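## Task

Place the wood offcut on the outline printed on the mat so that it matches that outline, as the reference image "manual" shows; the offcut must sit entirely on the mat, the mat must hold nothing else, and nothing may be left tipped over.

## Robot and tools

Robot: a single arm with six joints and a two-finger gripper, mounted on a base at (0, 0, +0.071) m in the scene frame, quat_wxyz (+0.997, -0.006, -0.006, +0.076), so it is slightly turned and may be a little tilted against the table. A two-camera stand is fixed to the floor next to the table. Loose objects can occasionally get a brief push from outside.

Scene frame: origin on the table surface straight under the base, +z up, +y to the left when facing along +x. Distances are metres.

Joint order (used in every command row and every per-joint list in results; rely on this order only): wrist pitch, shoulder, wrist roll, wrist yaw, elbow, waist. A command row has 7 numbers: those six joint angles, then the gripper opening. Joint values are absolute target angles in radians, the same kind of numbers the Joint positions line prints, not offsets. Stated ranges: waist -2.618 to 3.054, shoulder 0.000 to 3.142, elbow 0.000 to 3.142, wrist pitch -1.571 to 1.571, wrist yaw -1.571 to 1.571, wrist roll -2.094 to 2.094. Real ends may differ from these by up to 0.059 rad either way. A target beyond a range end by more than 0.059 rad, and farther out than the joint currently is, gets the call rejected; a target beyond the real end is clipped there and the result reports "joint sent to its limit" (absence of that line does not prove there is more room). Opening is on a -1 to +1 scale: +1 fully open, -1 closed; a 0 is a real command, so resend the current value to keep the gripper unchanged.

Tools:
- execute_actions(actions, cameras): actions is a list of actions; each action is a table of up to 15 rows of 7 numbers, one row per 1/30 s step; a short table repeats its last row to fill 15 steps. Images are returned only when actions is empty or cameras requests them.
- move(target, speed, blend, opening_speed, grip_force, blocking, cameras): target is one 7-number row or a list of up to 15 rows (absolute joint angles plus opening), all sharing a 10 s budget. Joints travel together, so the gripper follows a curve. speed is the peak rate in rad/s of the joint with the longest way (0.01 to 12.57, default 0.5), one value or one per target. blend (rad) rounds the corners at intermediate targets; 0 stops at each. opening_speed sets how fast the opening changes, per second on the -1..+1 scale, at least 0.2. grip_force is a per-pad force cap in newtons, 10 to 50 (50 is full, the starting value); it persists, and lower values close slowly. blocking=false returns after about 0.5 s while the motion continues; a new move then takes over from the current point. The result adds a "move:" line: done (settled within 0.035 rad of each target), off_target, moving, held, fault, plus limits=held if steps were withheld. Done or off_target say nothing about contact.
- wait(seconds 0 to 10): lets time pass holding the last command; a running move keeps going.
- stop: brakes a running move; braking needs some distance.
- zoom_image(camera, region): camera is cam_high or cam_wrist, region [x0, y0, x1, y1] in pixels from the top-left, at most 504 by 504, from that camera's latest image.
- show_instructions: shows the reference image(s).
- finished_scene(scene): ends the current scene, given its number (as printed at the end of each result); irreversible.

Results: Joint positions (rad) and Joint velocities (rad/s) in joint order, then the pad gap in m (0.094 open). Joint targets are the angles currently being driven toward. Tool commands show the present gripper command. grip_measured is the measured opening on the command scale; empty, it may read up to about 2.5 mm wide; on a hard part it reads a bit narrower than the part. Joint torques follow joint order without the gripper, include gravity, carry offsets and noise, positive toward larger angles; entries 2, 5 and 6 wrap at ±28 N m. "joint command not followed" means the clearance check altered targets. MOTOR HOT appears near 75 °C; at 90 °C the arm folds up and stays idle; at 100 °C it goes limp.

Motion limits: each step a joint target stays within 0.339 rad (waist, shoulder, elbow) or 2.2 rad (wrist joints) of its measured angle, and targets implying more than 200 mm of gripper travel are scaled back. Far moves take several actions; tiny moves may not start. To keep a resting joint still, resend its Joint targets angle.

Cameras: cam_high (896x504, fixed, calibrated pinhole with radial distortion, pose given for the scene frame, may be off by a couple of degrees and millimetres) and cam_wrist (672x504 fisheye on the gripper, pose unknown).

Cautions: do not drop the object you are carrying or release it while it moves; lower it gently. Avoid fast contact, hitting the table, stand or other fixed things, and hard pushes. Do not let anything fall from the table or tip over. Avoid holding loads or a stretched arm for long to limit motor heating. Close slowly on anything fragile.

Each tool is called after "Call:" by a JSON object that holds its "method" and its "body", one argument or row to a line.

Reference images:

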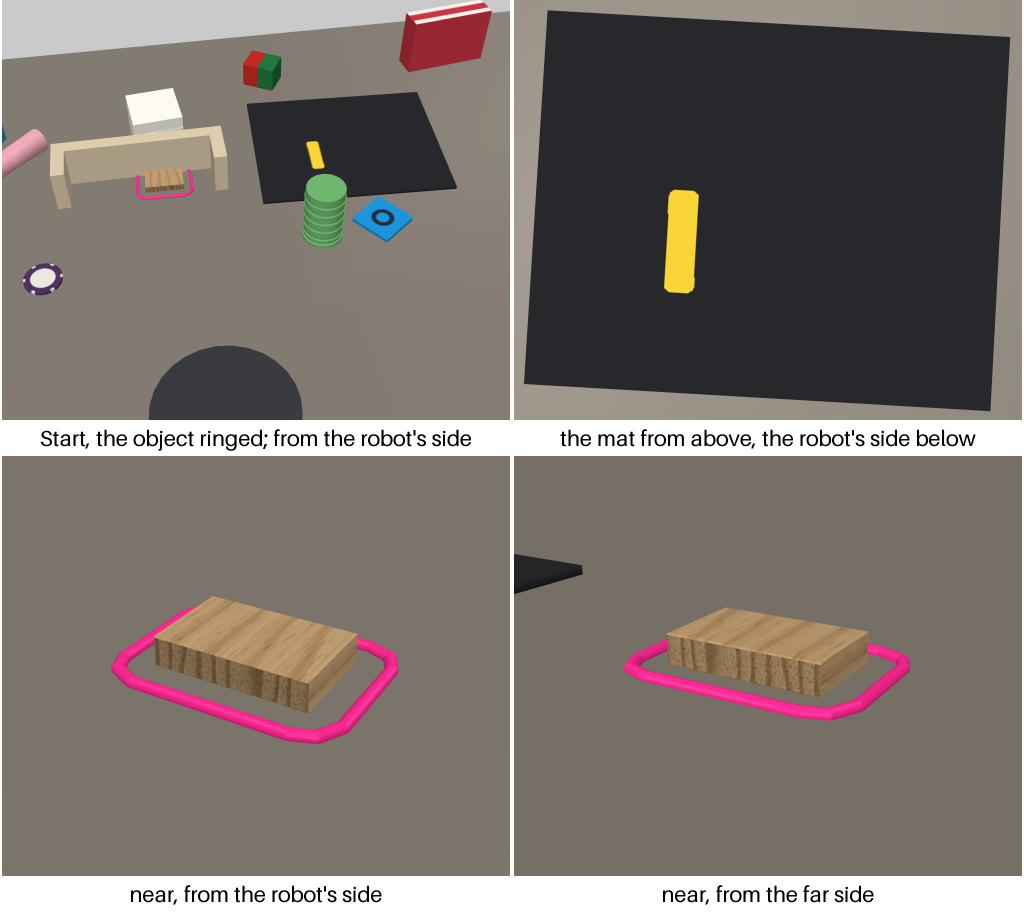

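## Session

Call:
{"method": "execute_actions", "body": {
  "actions": []
}}

Call:
{"method": "zoom_image", "body": {
  "camera": "cam_high",
  "region": [370, 130, 570, 330]
}}

Scene clock: 0.00 s.
grip_measured=+1.000
Joint names: [wrist pitch, shoulder, wrist roll, wrist yaw, elbow, waist]
Joint positions: [0.97 1.584 0.015 -0.035 0.364 -0.063 0.094]
Joint velocities: within noise
Joint torques (N m): no reading
Heat: 27 °C.
Joint targets: [0.987 1.572 0.015 -0.035 0.374 -0.063]
Tool commands: gripper/opening=+1.0

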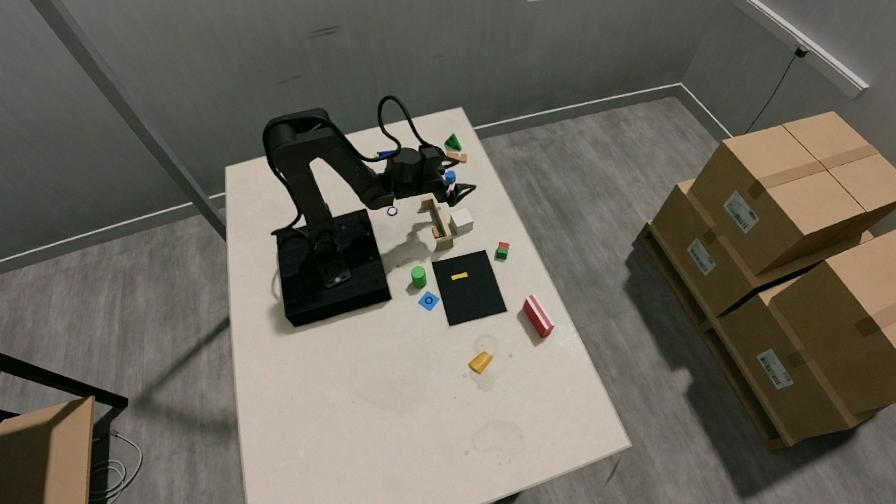

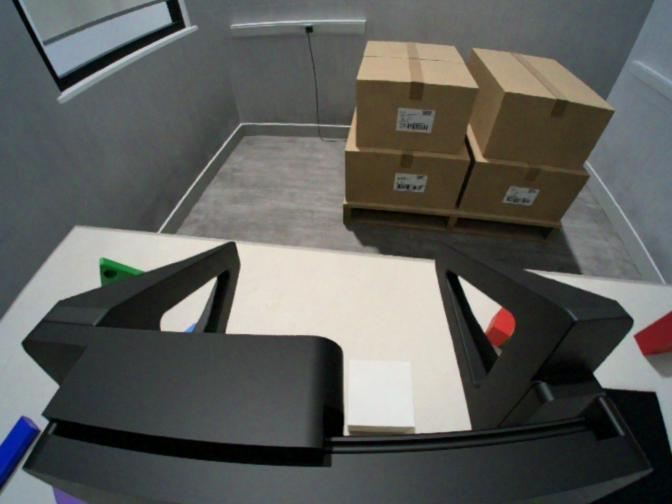

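Scaled by 2.520 from the camera's 896x504 image, which has a finer 1280x720 frame.

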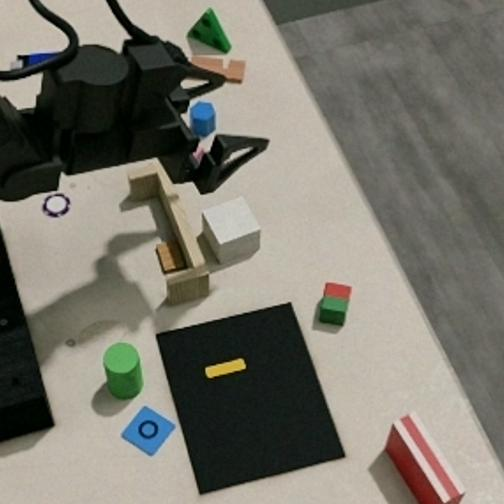

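Call:
{"method": "zoom_image", "body": {
  "camera": "cam_high",
  "region": [415, 190, 479, 254]
}}

Call:
{"method": "zoom_image", "body": {
  "camera": "cam_high",
  "region": [425, 245, 515, 335]
}}

Scaled by 7.875 from the camera's 896x504 image, which has a finer 1280x720 frame.

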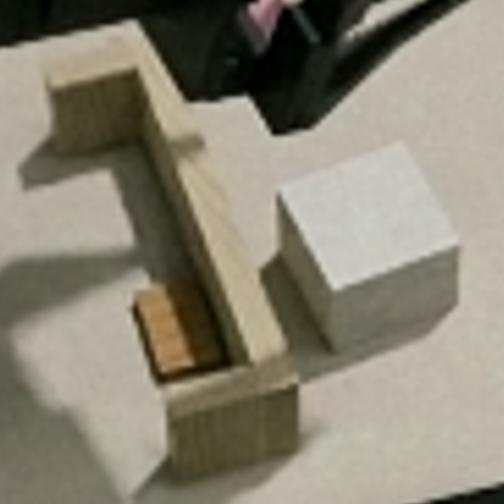

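Scaled by 5.600 from the camera's 896x504 image, which has a finer 1280x720 frame.

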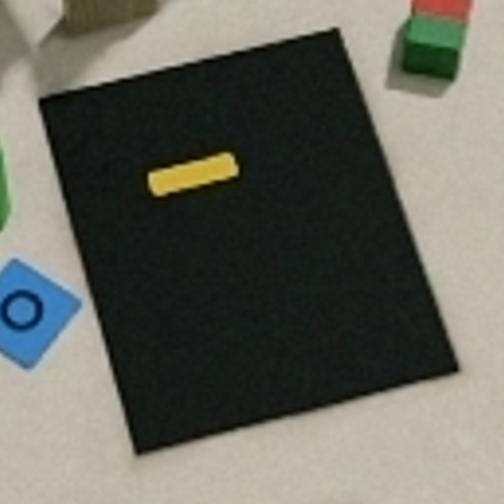

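Call:
{"method": "zoom_image", "body": {
  "camera": "cam_high",
  "region": [420, 150, 490, 220]
}}

Call:
{"method": "zoom_image", "body": {
  "camera": "cam_wrist",
  "region": [0, 220, 672, 504]
}}

Scaled by 7.200 from the camera's 896x504 image, which has a finer 1280x720 frame.

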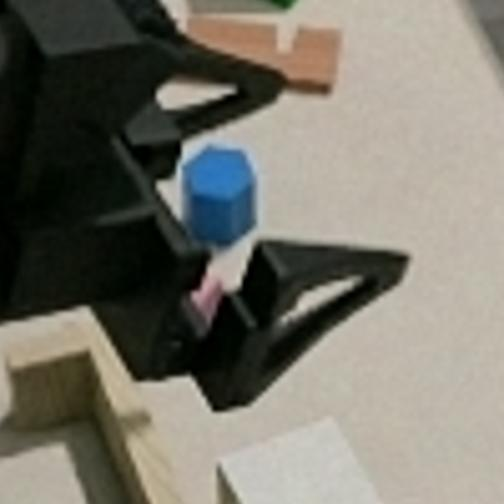

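Region (0, 220, 672, 504) is 672x284 pixels. A region can be at most 504 by 504 pixels.

Call:
{"method": "move", "body": {
  "target": [0.087, 1.079, 0.0, 0.0, 0.293, -0.06, 0.5],
  "speed": 0.6,
  "cameras": ["all"]
}}

Scene clock: 51.00 s.
grip_measured=+0.503
Joint names: [wrist pitch, shoulder, wrist roll, wrist yaw, elbow, waist]
Joint positions: [0.087 1.1 0.009 -0.008 0.299 -0.063 0.071]
Joint torques (N m): [1.33 -3.03 -0.09 0.04 4.26 0.27]
Heat: 31 °C.
Joint targets: [0.087 1.079 0.000 0.000 0.293 -0.060]
move: done

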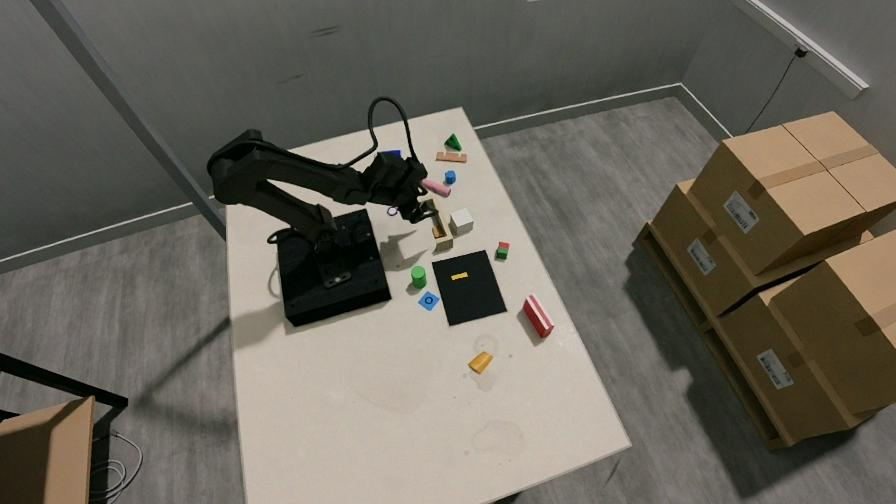

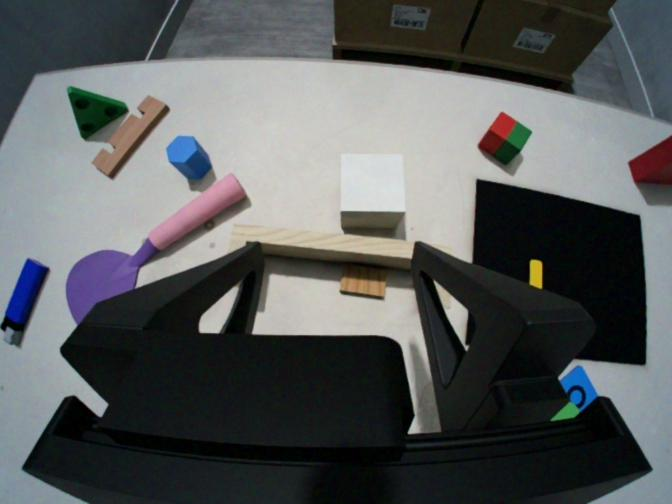

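Call:
{"method": "zoom_image", "body": {
  "camera": "cam_wrist",
  "region": [220, 190, 480, 320]
}}

Call:
{"method": "zoom_image", "body": {
  "camera": "cam_wrist",
  "region": [420, 150, 672, 400]
}}

Scaled by 1.938 from the camera's 672x504 image, which has a finer 960x720 frame.

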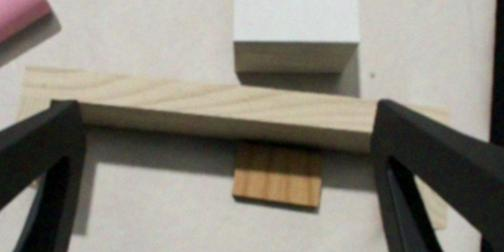

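Scaled by 2.000 from the camera's 672x504 image, which has a finer 960x720 frame.

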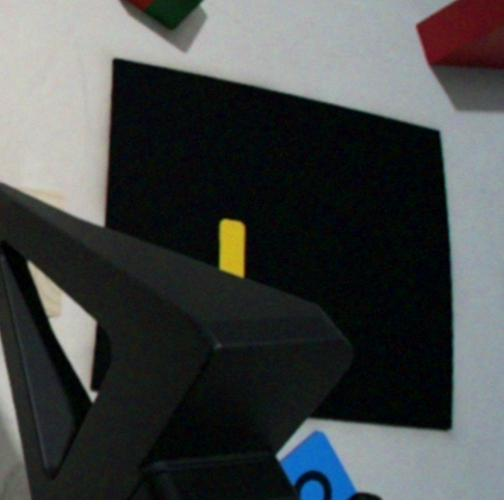

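Call:
{"method": "move", "body": {
  "target": [0.683, 1.560, 0.11, 0.13, 0.166, -0.033, 0.1],
  "speed": 0.5,
  "cameras": ["cam_wrist"]
}}

Call:
{"method": "zoom_image", "body": {
  "camera": "cam_wrist",
  "region": [230, 190, 480, 340]
}}

Scene clock: 64.53 s.
grip_measured=+0.103
Joint names: [wrist pitch, shoulder, wrist roll, wrist yaw, elbow, waist]
Joint positions: [0.65 1.555 0.102 0.119 0.171 -0.041 0.052]
Joint torques (N m): [1.71 -2.66 0.06 0.12 2.43 0.65]
Heat: 30 °C.
Joint targets: [0.683 1.560 0.110 0.130 0.166 -0.033]
move: done
Images, in order (width x height): cam_wrist 672x504.

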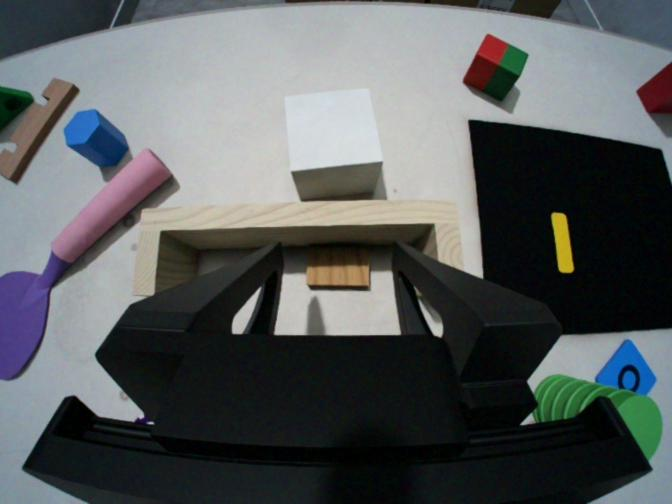

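Scaled by 2.016 from the camera's 672x504 image, which has a finer 960x720 frame.

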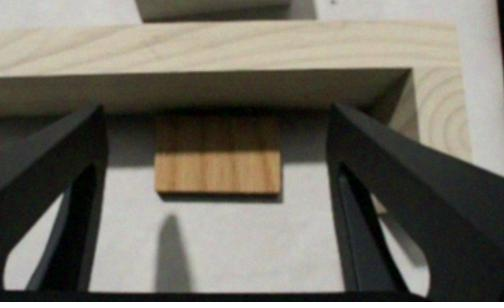

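Call:
{"method": "move", "body": {
  "target": [
    [0.985, 1.862, 0.11, 0.13, 0.16, -0.033, 0.1],
    [1.06, 1.937, 0.11, 0.13, 0.158, -0.033, 0.1]
  ],
  "speed": [0.35, 0.12],
  "blend": [0.02, 0],
  "cameras": ["cam_wrist"]
}}

Call:
{"method": "zoom_image", "body": {
  "camera": "cam_wrist",
  "region": [230, 190, 480, 340]
}}

Scene clock: 71.53 s.
grip_measured=+0.103
Joint names: [wrist pitch, shoulder, wrist roll, wrist yaw, elbow, waist]
Joint positions: [1.027 1.927 0.102 0.119 0.165 -0.041 0.052]
Joint torques (N m): [1.74 -3.6 0.08 0.15 0.36 0.58]
Heat: 31 °C.
Joint targets: [1.060 1.937 0.110 0.130 0.158 -0.033]
move: done
Images, in order (width x height): cam_wrist 672x504.

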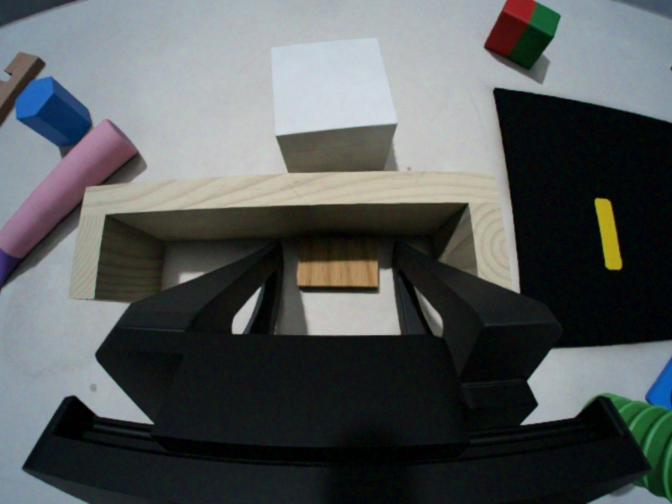

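Scaled by 2.016 from the camera's 672x504 image, which has a finer 960x720 frame.

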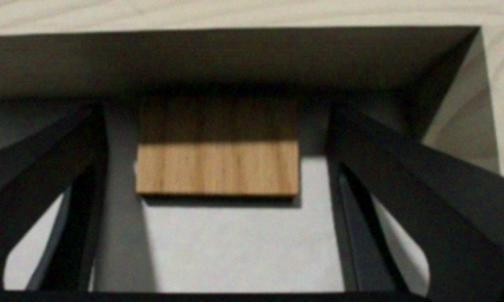

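Call:
{"method": "move", "body": {
  "target": [
    [1.082, 1.957, 0.11, 0.13, 0.157, -0.033, 0.1],
    [1.082, 1.957, 0.11, 0.13, 0.157, -0.033, -1.0]
  ],
  "speed": 0.12,
  "grip_force": 30,
  "cameras": ["cam_wrist"]
}}

Call:
{"method": "zoom_image", "body": {
  "camera": "cam_wrist",
  "region": [230, 190, 480, 340]
}}

Scene clock: 76.53 s.
grip_measured=-0.215
Joint names: [wrist pitch, shoulder, wrist roll, wrist yaw, elbow, waist]
Joint positions: [1.049 1.946 0.102 0.119 0.165 -0.041 0.037]
Joint torques (N m): [1.7 -3.58 0.1 0.17 -0.01 0.69]
Heat: 31 °C.
Joint targets: [1.082 1.957 0.110 0.130 0.157 -0.033]
grip_force (N): 30
move: done
Images, in order (width x height): cam_wrist 672x504.

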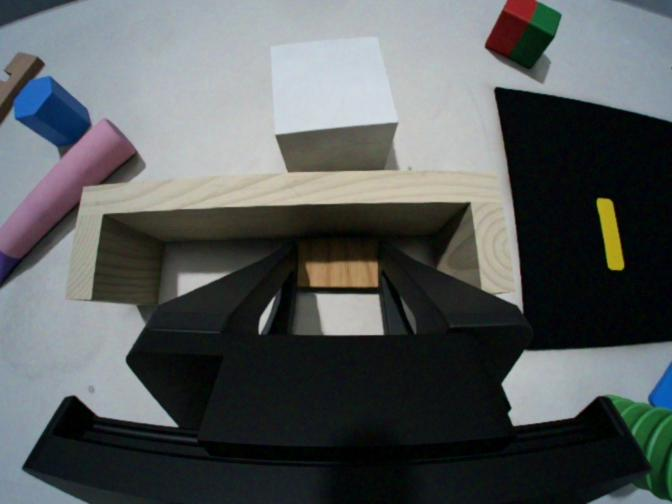

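Scaled by 2.016 from the camera's 672x504 image, which has a finer 960x720 frame.

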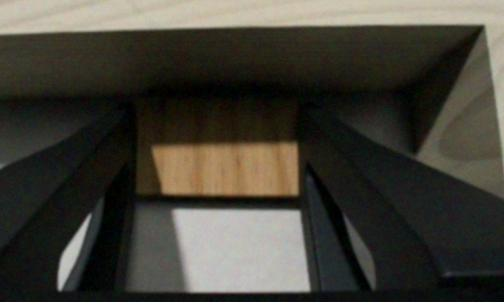

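Call:
{"method": "move", "body": {
  "target": [
    [0.447, 1.386, 0.10, 0.12, 0.205, -0.04, -1.0],
    [0.087, 1.10, 0.10, 0.10, 0.30, -0.05, -1.0],
    [-1.25, 1.79, 0.40, -0.20, 1.477, -0.35, -1.0],
    [-1.445, 2.347, 0.768, -0.526, 1.712, -0.876, -1.0]
  ],
  "speed": [0.5, 0.7, 1.0, 0.7],
  "blend": [0.08, 0.12, 0.15, 0],
  "cameras": ["all"]
}}

Call:
{"method": "zoom_image", "body": {
  "camera": "cam_wrist",
  "region": [210, 60, 470, 330]
}}

Scene clock: 89.57 s.
grip_measured=-0.216
Joint names: [wrist pitch, shoulder, wrist roll, wrist yaw, elbow, waist]
Joint positions: [-1.422 2.346 0.759 -0.513 1.685 -0.882 0.037]
Joint torques (N m): [-1.12 -9.39 0.11 -0.35 5.67 0.5]
Heat: 31 °C.
Joint targets: [-1.445 2.347 0.768 -0.526 1.712 -0.876]
grip_force (N): 30
move: done

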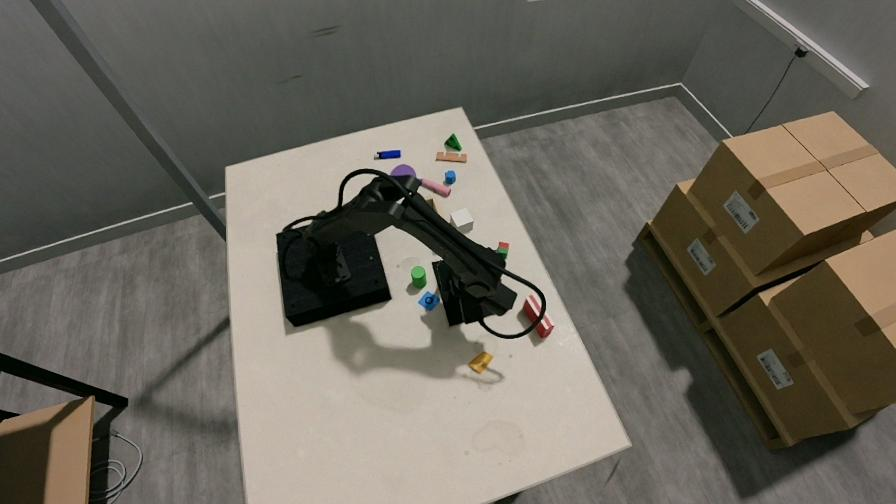

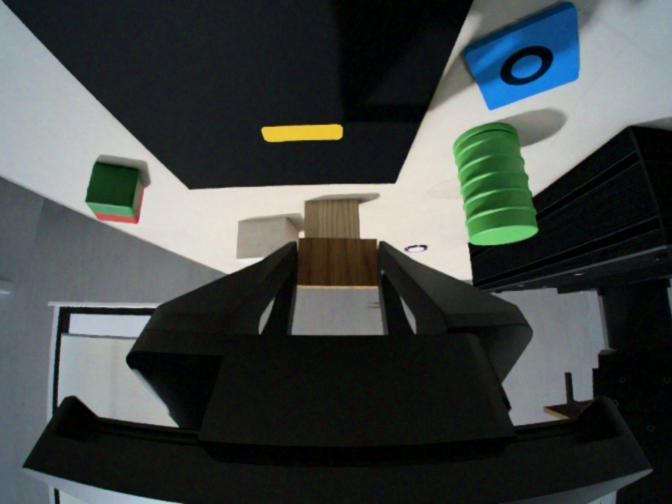

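Scaled by 1.867 from the camera's 672x504 image, which has a finer 960x720 frame.

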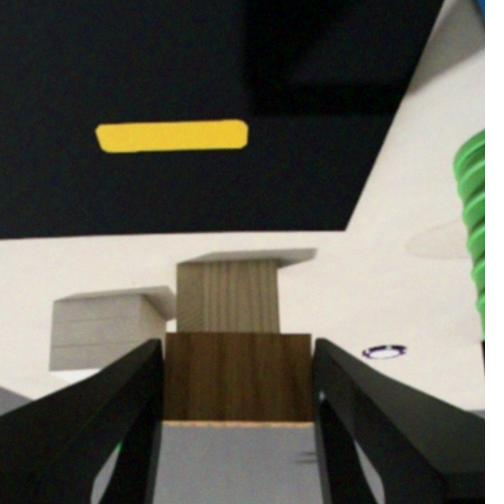

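Call:
{"method": "move", "body": {
  "target": [-1.322, 2.497, 0.792, -0.535, 1.777, -0.858, -1.0],
  "speed": 0.25,
  "cameras": ["cam_wrist"]
}}

Call:
{"method": "zoom_image", "body": {
  "camera": "cam_wrist",
  "region": [230, 130, 450, 310]
}}

Scene clock: 97.40 s.
grip_measured=-0.216
Joint names: [wrist pitch, shoulder, wrist roll, wrist yaw, elbow, waist]
Joint positions: [-1.332 2.486 0.783 -0.522 1.751 -0.865 0.037]
Joint torques (N m): [-0.75 -9.28 0.12 -0.38 5.45 0.72]
Heat: 30 °C.
Joint targets: [-1.322 2.497 0.792 -0.535 1.777 -0.858]
grip_force (N): 30
move: done
Images, in order (width x height): cam_wrist 672x504.

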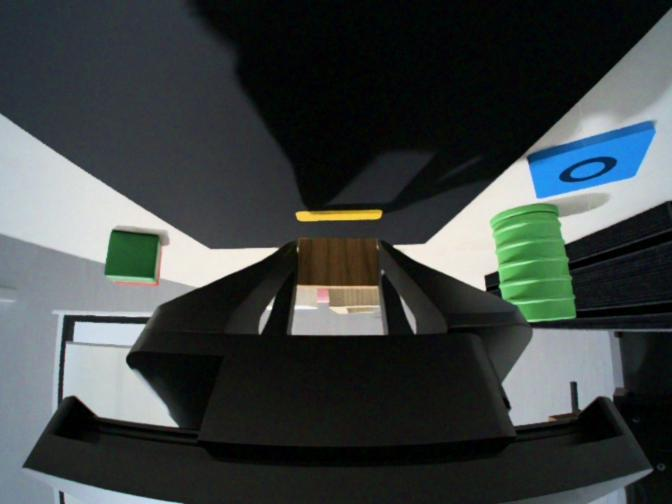

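Scaled by 2.291 from the camera's 672x504 image, which has a finer 960x720 frame.

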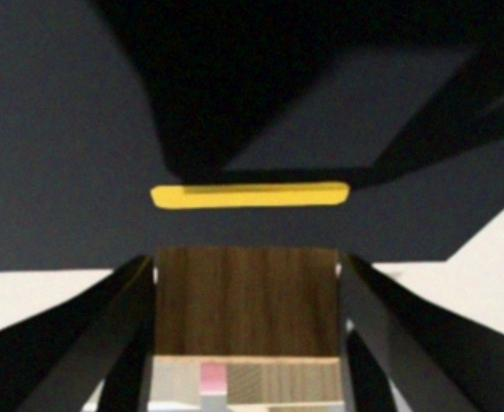

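Call:
{"method": "zoom_image", "body": {
  "camera": "cam_wrist",
  "region": [285, 200, 395, 250]
}}

Call:
{"method": "zoom_image", "body": {
  "camera": "cam_wrist",
  "region": [195, 225, 435, 265]
}}

Scaled by 4.582 from the camera's 672x504 image, which has a finer 960x720 frame.

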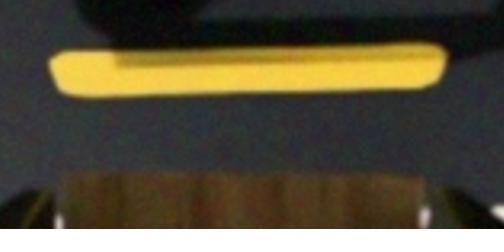

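Scaled by 2.100 from the camera's 672x504 image, which has a finer 960x720 frame.

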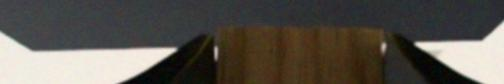

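Call:
{"method": "move", "body": {
  "target": [-1.305, 2.52, 0.747, -0.535, 1.782, -0.874, -1.0],
  "speed": 0.1,
  "cameras": ["cam_wrist"]
}}

Call:
{"method": "zoom_image", "body": {
  "camera": "cam_wrist",
  "region": [285, 200, 395, 250]
}}

Scene clock: 120.90 s.
grip_measured=-0.216
Joint names: [wrist pitch, shoulder, wrist roll, wrist yaw, elbow, waist]
Joint positions: [-1.316 2.506 0.756 -0.523 1.755 -0.868 0.037]
Joint torques (N m): [-0.74 -9.13 -0.08 -0.36 5.46 -0.47]
Heat: 33 °C.
Joint targets: [-1.305 2.520 0.747 -0.535 1.782 -0.874]
grip_force (N): 30
move: done
Images, in order (width x height): cam_wrist 672x504.

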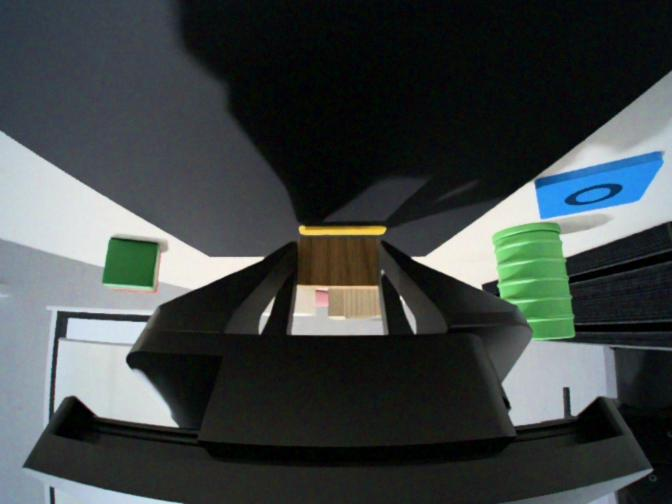

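Scaled by 4.582 from the camera's 672x504 image, which has a finer 960x720 frame.

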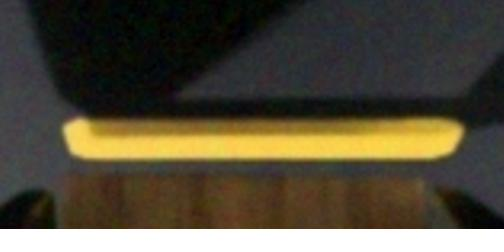

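Call:
{"method": "move", "body": {
  "target": [-1.292, 2.521, 0.747, -0.535, 1.737, -0.877, -1.0],
  "speed": 0.1,
  "cameras": ["cam_wrist"]
}}

Call:
{"method": "zoom_image", "body": {
  "camera": "cam_wrist",
  "region": [285, 200, 395, 250]
}}

Scene clock: 126.33 s.
grip_measured=-0.216
Joint names: [wrist pitch, shoulder, wrist roll, wrist yaw, elbow, waist]
Joint positions: [-1.303 2.506 0.755 -0.523 1.743 -0.868 0.037]
Joint torques (N m): [-0.76 -9.01 -0.1 -0.41 2.74 -0.95]
Heat: 32 °C.
Joint targets: [-1.292 2.521 0.747 -0.535 1.737 -0.877]
grip_force (N): 30
move: done
Images, in order (width x height): cam_wrist 672x504.

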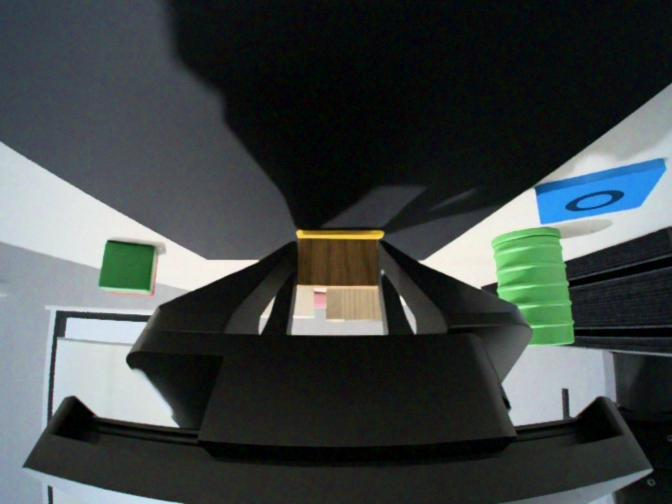

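Scaled by 4.582 from the camera's 672x504 image, which has a finer 960x720 frame.

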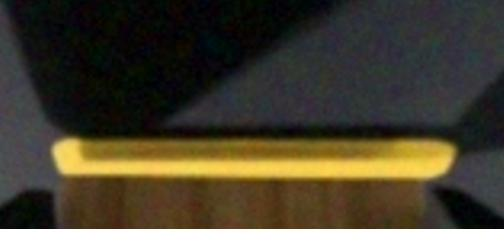

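Call:
{"method": "move", "body": {
  "target": [-1.281, 2.525, 0.747, -0.535, 1.729, -0.882, -1.0],
  "speed": 0.1,
  "cameras": ["cam_wrist"]
}}

Call:
{"method": "zoom_image", "body": {
  "camera": "cam_wrist",
  "region": [285, 200, 395, 250]
}}

Scene clock: 129.20 s.
grip_measured=-0.216
Joint names: [wrist pitch, shoulder, wrist roll, wrist yaw, elbow, waist]
Joint positions: [-1.292 2.506 0.755 -0.523 1.736 -0.875 0.037]
Joint torques (N m): [-0.76 -8.8 -0.04 -0.39 2.58 -0.83]
Heat: 32 °C.
Joint targets: [-1.281 2.525 0.747 -0.535 1.729 -0.882]
grip_force (N): 30
move: done
Images, in order (width x height): cam_wrist 672x504.

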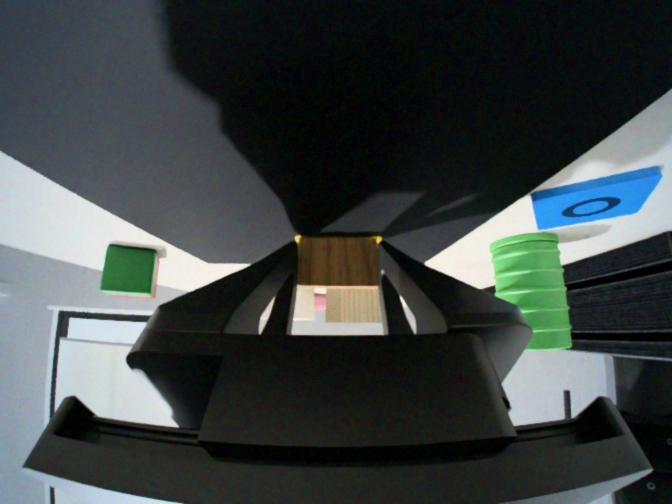

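Scaled by 4.582 from the camera's 672x504 image, which has a finer 960x720 frame.

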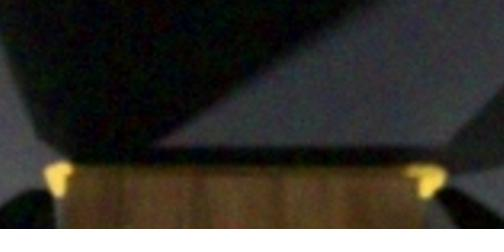

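Call:
{"method": "move", "body": {
  "target": [-1.273, 2.53, 0.747, -0.535, 1.723, -0.884, -1.0],
  "speed": 0.1,
  "cameras": ["cam_wrist"]
}}

Call:
{"method": "zoom_image", "body": {
  "camera": "cam_wrist",
  "region": [285, 200, 395, 250]
}}

Scene clock: 131.20 s.
grip_measured=-0.216
Joint names: [wrist pitch, shoulder, wrist roll, wrist yaw, elbow, waist]
Joint positions: [-1.289 2.509 0.754 -0.531 1.732 -0.877 0.037]
Joint torques (N m): [-0.67 -8.85 -0.06 -0.32 2.55 -0.57]
Heat: 32 °C.
Joint targets: [-1.273 2.530 0.747 -0.535 1.723 -0.884]
grip_force (N): 30
move: done
Images, in order (width x height): cam_wrist 672x504.

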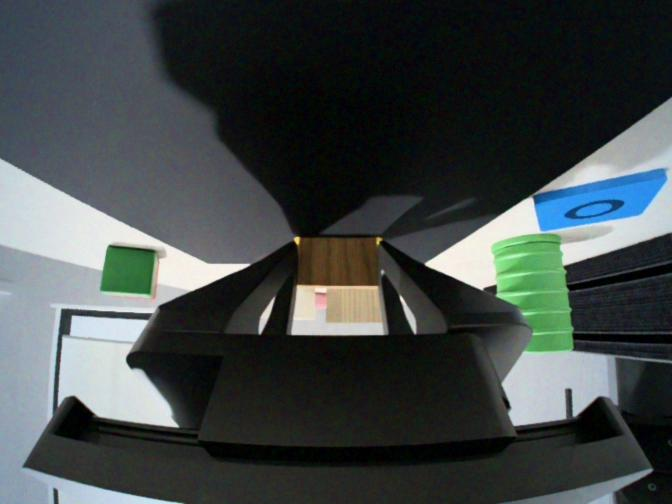

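Scaled by 4.582 from the camera's 672x504 image, which has a finer 960x720 frame.

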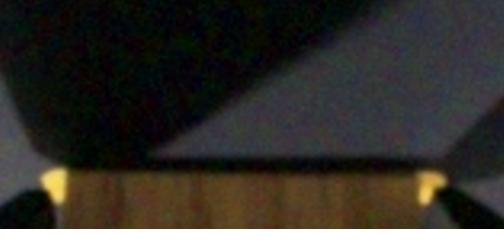

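Call:
{"method": "move", "body": {
  "target": [
    [-1.279, 2.523, 0.75, -0.533, 1.727, -0.881, -1.0],
    [-1.279, 2.523, 0.75, -0.533, 1.727, -0.881, 0.1]
  ],
  "speed": 0.1,
  "opening_speed": 0.6,
  "cameras": ["cam_wrist"]
}}

Call:
{"method": "zoom_image", "body": {
  "camera": "cam_wrist",
  "region": [270, 200, 410, 300]
}}

Scene clock: 137.60 s.
grip_measured=+0.097
Joint names: [wrist pitch, shoulder, wrist roll, wrist yaw, elbow, waist]
Joint positions: [-1.289 2.509 0.754 -0.531 1.732 -0.877 0.052]
Joint torques (N m): [-0.74 -9.26 -0.04 -0.29 2.66 -0.53]
Heat: 32 °C.
Joint targets: [-1.279 2.523 0.750 -0.533 1.727 -0.881]
grip_force (N): 30
move: done
Images, in order (width x height): cam_wrist 672x504.

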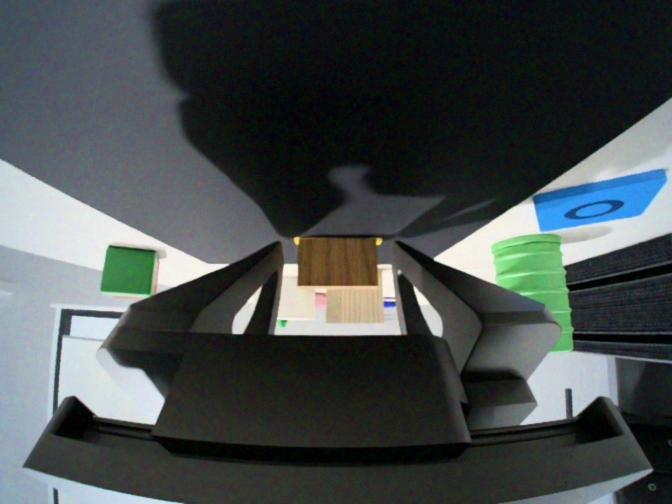

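Scaled by 3.600 from the camera's 672x504 image, which has a finer 960x720 frame.

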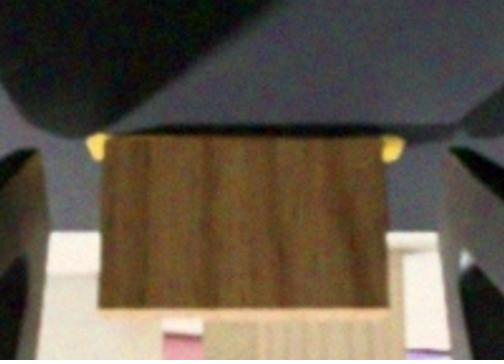

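Call:
{"method": "move", "body": {
  "target": [
    [-1.459, 2.40, 0.755, -0.53, 1.792, -0.877, 0.1],
    [-1.064, 1.90, -0.33, 0.0, 1.386, -0.543, 0.1]
  ],
  "speed": [0.2, 0.8],
  "blend": [0.03, 0],
  "cameras": ["all"]
}}

Call:
{"method": "zoom_image", "body": {
  "camera": "cam_high",
  "region": [425, 245, 515, 335]
}}

Scene clock: 141.40 s.
grip_measured=+0.097
Joint names: [wrist pitch, shoulder, wrist roll, wrist yaw, elbow, waist]
Joint positions: [-1.086 1.943 -0.321 -0.004 1.393 -0.546 0.052]
Joint torques (N m): [0.15 -10.66 -0.1 0.01 3.64 0.03]
Heat: 33 °C.
Joint targets: [-1.064 1.900 -0.330 0.000 1.386 -0.543]
grip_force (N): 30
move: off_target; the shoulder is farthest, 0.043 rad from its target

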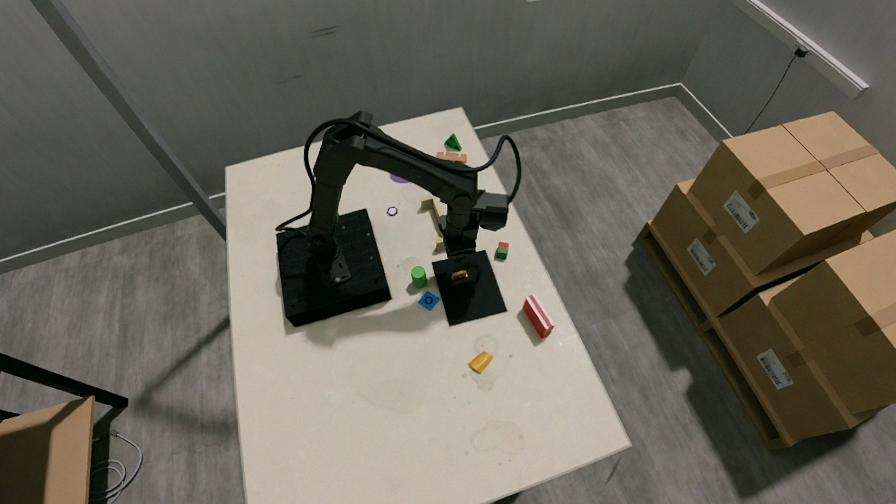

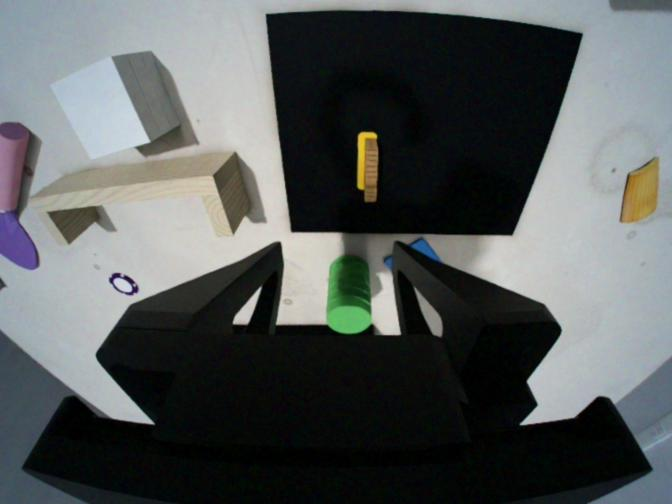

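Scaled by 5.600 from the camera's 896x504 image, which has a finer 1280x720 frame.

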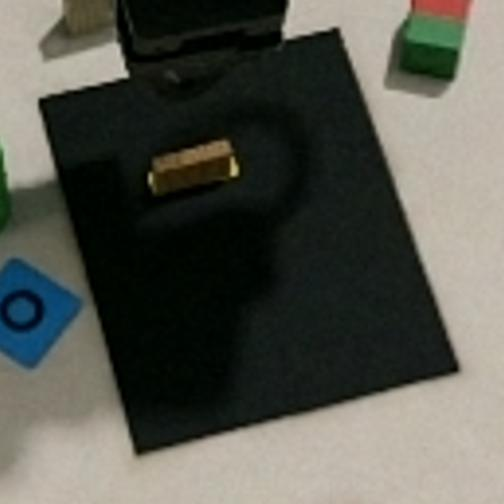

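Call:
{"method": "zoom_image", "body": {
  "camera": "cam_wrist",
  "region": [330, 115, 410, 215]
}}

Scaled by 5.040 from the camera's 672x504 image, which has a finer 960x720 frame.

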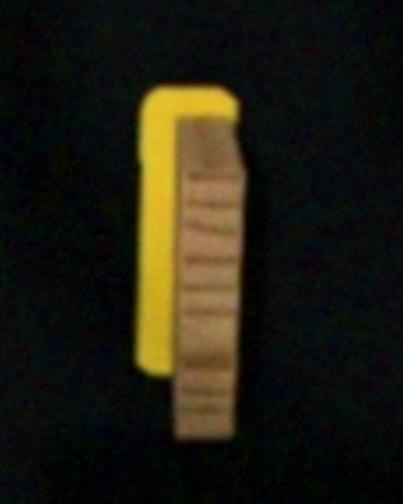

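Call:
{"method": "move", "body": {
  "target": [-0.81, 2.036, -0.379, 0.02, 1.256, -0.577, 0.1],
  "speed": 0.3,
  "cameras": ["cam_wrist"]
}}

Call:
{"method": "zoom_image", "body": {
  "camera": "cam_wrist",
  "region": [290, 160, 390, 270]
}}

Scene clock: 154.80 s.
grip_measured=+0.097
Joint names: [wrist pitch, shoulder, wrist roll, wrist yaw, elbow, waist]
Joint positions: [-0.832 2.029 -0.371 0.016 1.26 -0.57 0.052]
Joint torques (N m): [0.23 -7.58 -0.11 0.08 3.54 -0.76]
Heat: 35 °C.
Joint targets: [-0.810 2.036 -0.379 0.020 1.256 -0.577]
grip_force (N): 30
move: done
Images, in order (width x height): cam_wrist 672x504.

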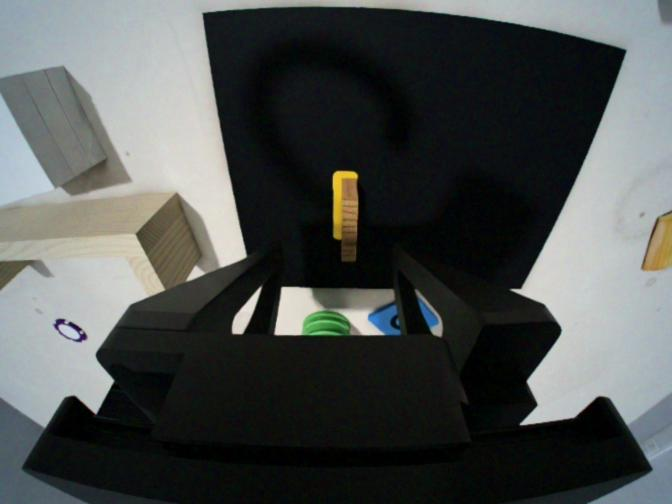

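Scaled by 4.582 from the camera's 672x504 image, which has a finer 960x720 frame.

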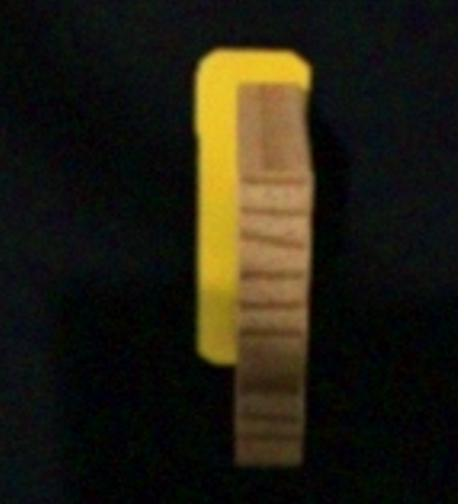

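Call:
{"method": "move", "body": {
  "target": [-0.732, 2.088, -0.388, 0.02, 1.217, -0.586, 0.1],
  "speed": 0.15,
  "cameras": ["cam_wrist"]
}}

Call:
{"method": "zoom_image", "body": {
  "camera": "cam_wrist",
  "region": [270, 170, 410, 310]
}}

Scene clock: 161.00 s.
grip_measured=+0.097
Joint names: [wrist pitch, shoulder, wrist roll, wrist yaw, elbow, waist]
Joint positions: [-0.754 2.078 -0.379 0.016 1.222 -0.578 0.052]
Joint torques (N m): [0.21 -7.21 -0.08 0.04 3.23 -1.01]
Heat: 34 °C.
Joint targets: [-0.732 2.088 -0.388 0.020 1.217 -0.586]
grip_force (N): 30
move: done
Images, in order (width x height): cam_wrist 672x504.

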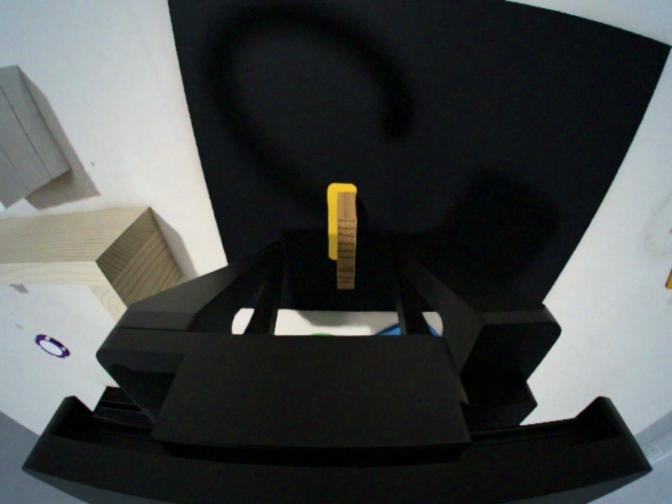

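Scaled by 3.600 from the camera's 672x504 image, which has a finer 960x720 frame.

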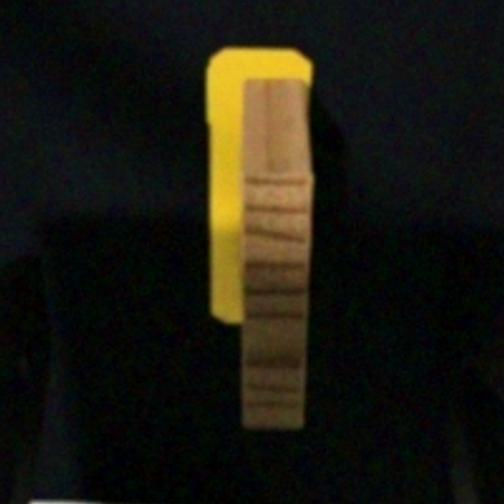

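Call:
{"method": "move", "body": {
  "target": [
    [-0.732, 2.088, -0.391, 0.02, 1.217, -0.5905, 0.1],
    [-0.732, 2.088, -0.391, 0.02, 1.217, -0.5905, -1.0]
  ],
  "speed": 0.1,
  "grip_force": 20,
  "cameras": ["cam_wrist"]
}}

Call:
{"method": "zoom_image", "body": {
  "camera": "cam_wrist",
  "region": [270, 170, 410, 310]
}}

Scene clock: 168.40 s.
grip_measured=-0.834
Joint names: [wrist pitch, shoulder, wrist roll, wrist yaw, elbow, waist]
Joint positions: [-0.753 2.078 -0.383 0.016 1.222 -0.583 0.008]
Joint torques (N m): [0.25 -7.28 -0.07 0.04 3.08 -0.7]
Heat: 33 °C.
Joint targets: [-0.732 2.088 -0.391 0.020 1.217 -0.590]
grip_force (N): 20
move: done
Images, in order (width x height): cam_wrist 672x504.

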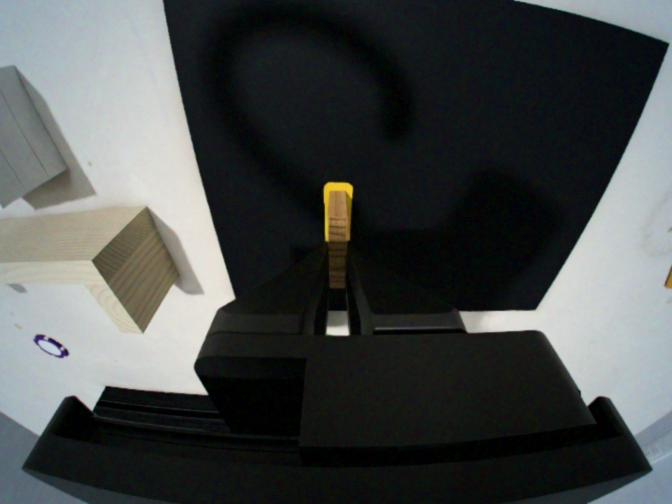

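Scaled by 3.600 from the camera's 672x504 image, which has a finer 960x720 frame.

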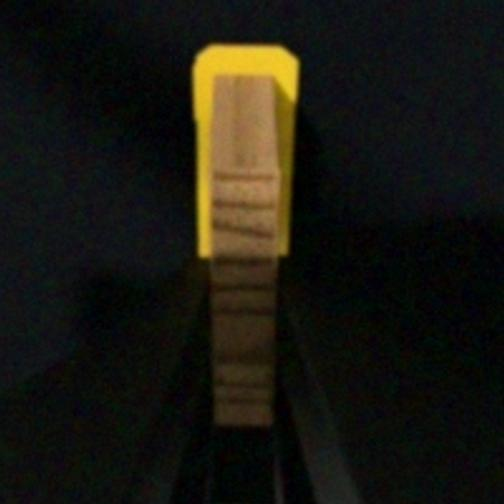

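Call:
{"method": "move", "body": {
  "target": [-0.732, 2.088, -0.391, 0.02, 1.217, -0.5905, -0.2],
  "speed": 0.1,
  "opening_speed": 0.4,
  "cameras": ["cam_wrist"]
}}

Call:
{"method": "zoom_image", "body": {
  "camera": "cam_wrist",
  "region": [270, 170, 410, 310]
}}

Scene clock: 171.20 s.
grip_measured=-0.203
Joint names: [wrist pitch, shoulder, wrist roll, wrist yaw, elbow, waist]
Joint positions: [-0.753 2.078 -0.383 0.017 1.222 -0.583 0.037]
Joint torques (N m): [0.2 -7.24 -0.12 0.09 3.22 -0.64]
Heat: 33 °C.
Joint targets: [-0.732 2.088 -0.391 0.020 1.217 -0.590]
grip_force (N): 20
move: done
Images, in order (width x height): cam_wrist 672x504.

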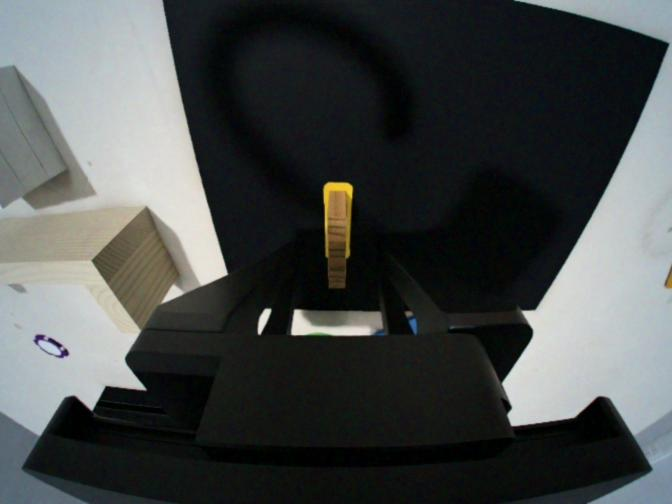

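Scaled by 3.600 from the camera's 672x504 image, which has a finer 960x720 frame.

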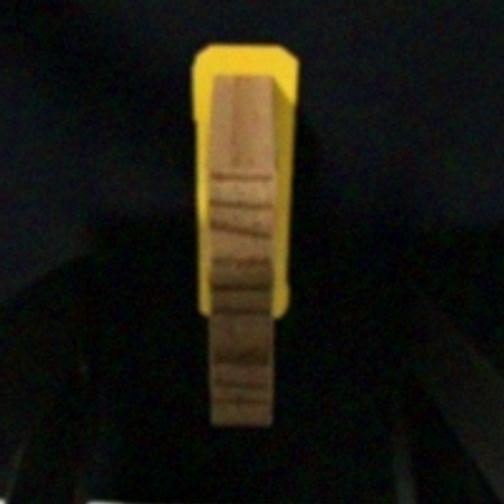

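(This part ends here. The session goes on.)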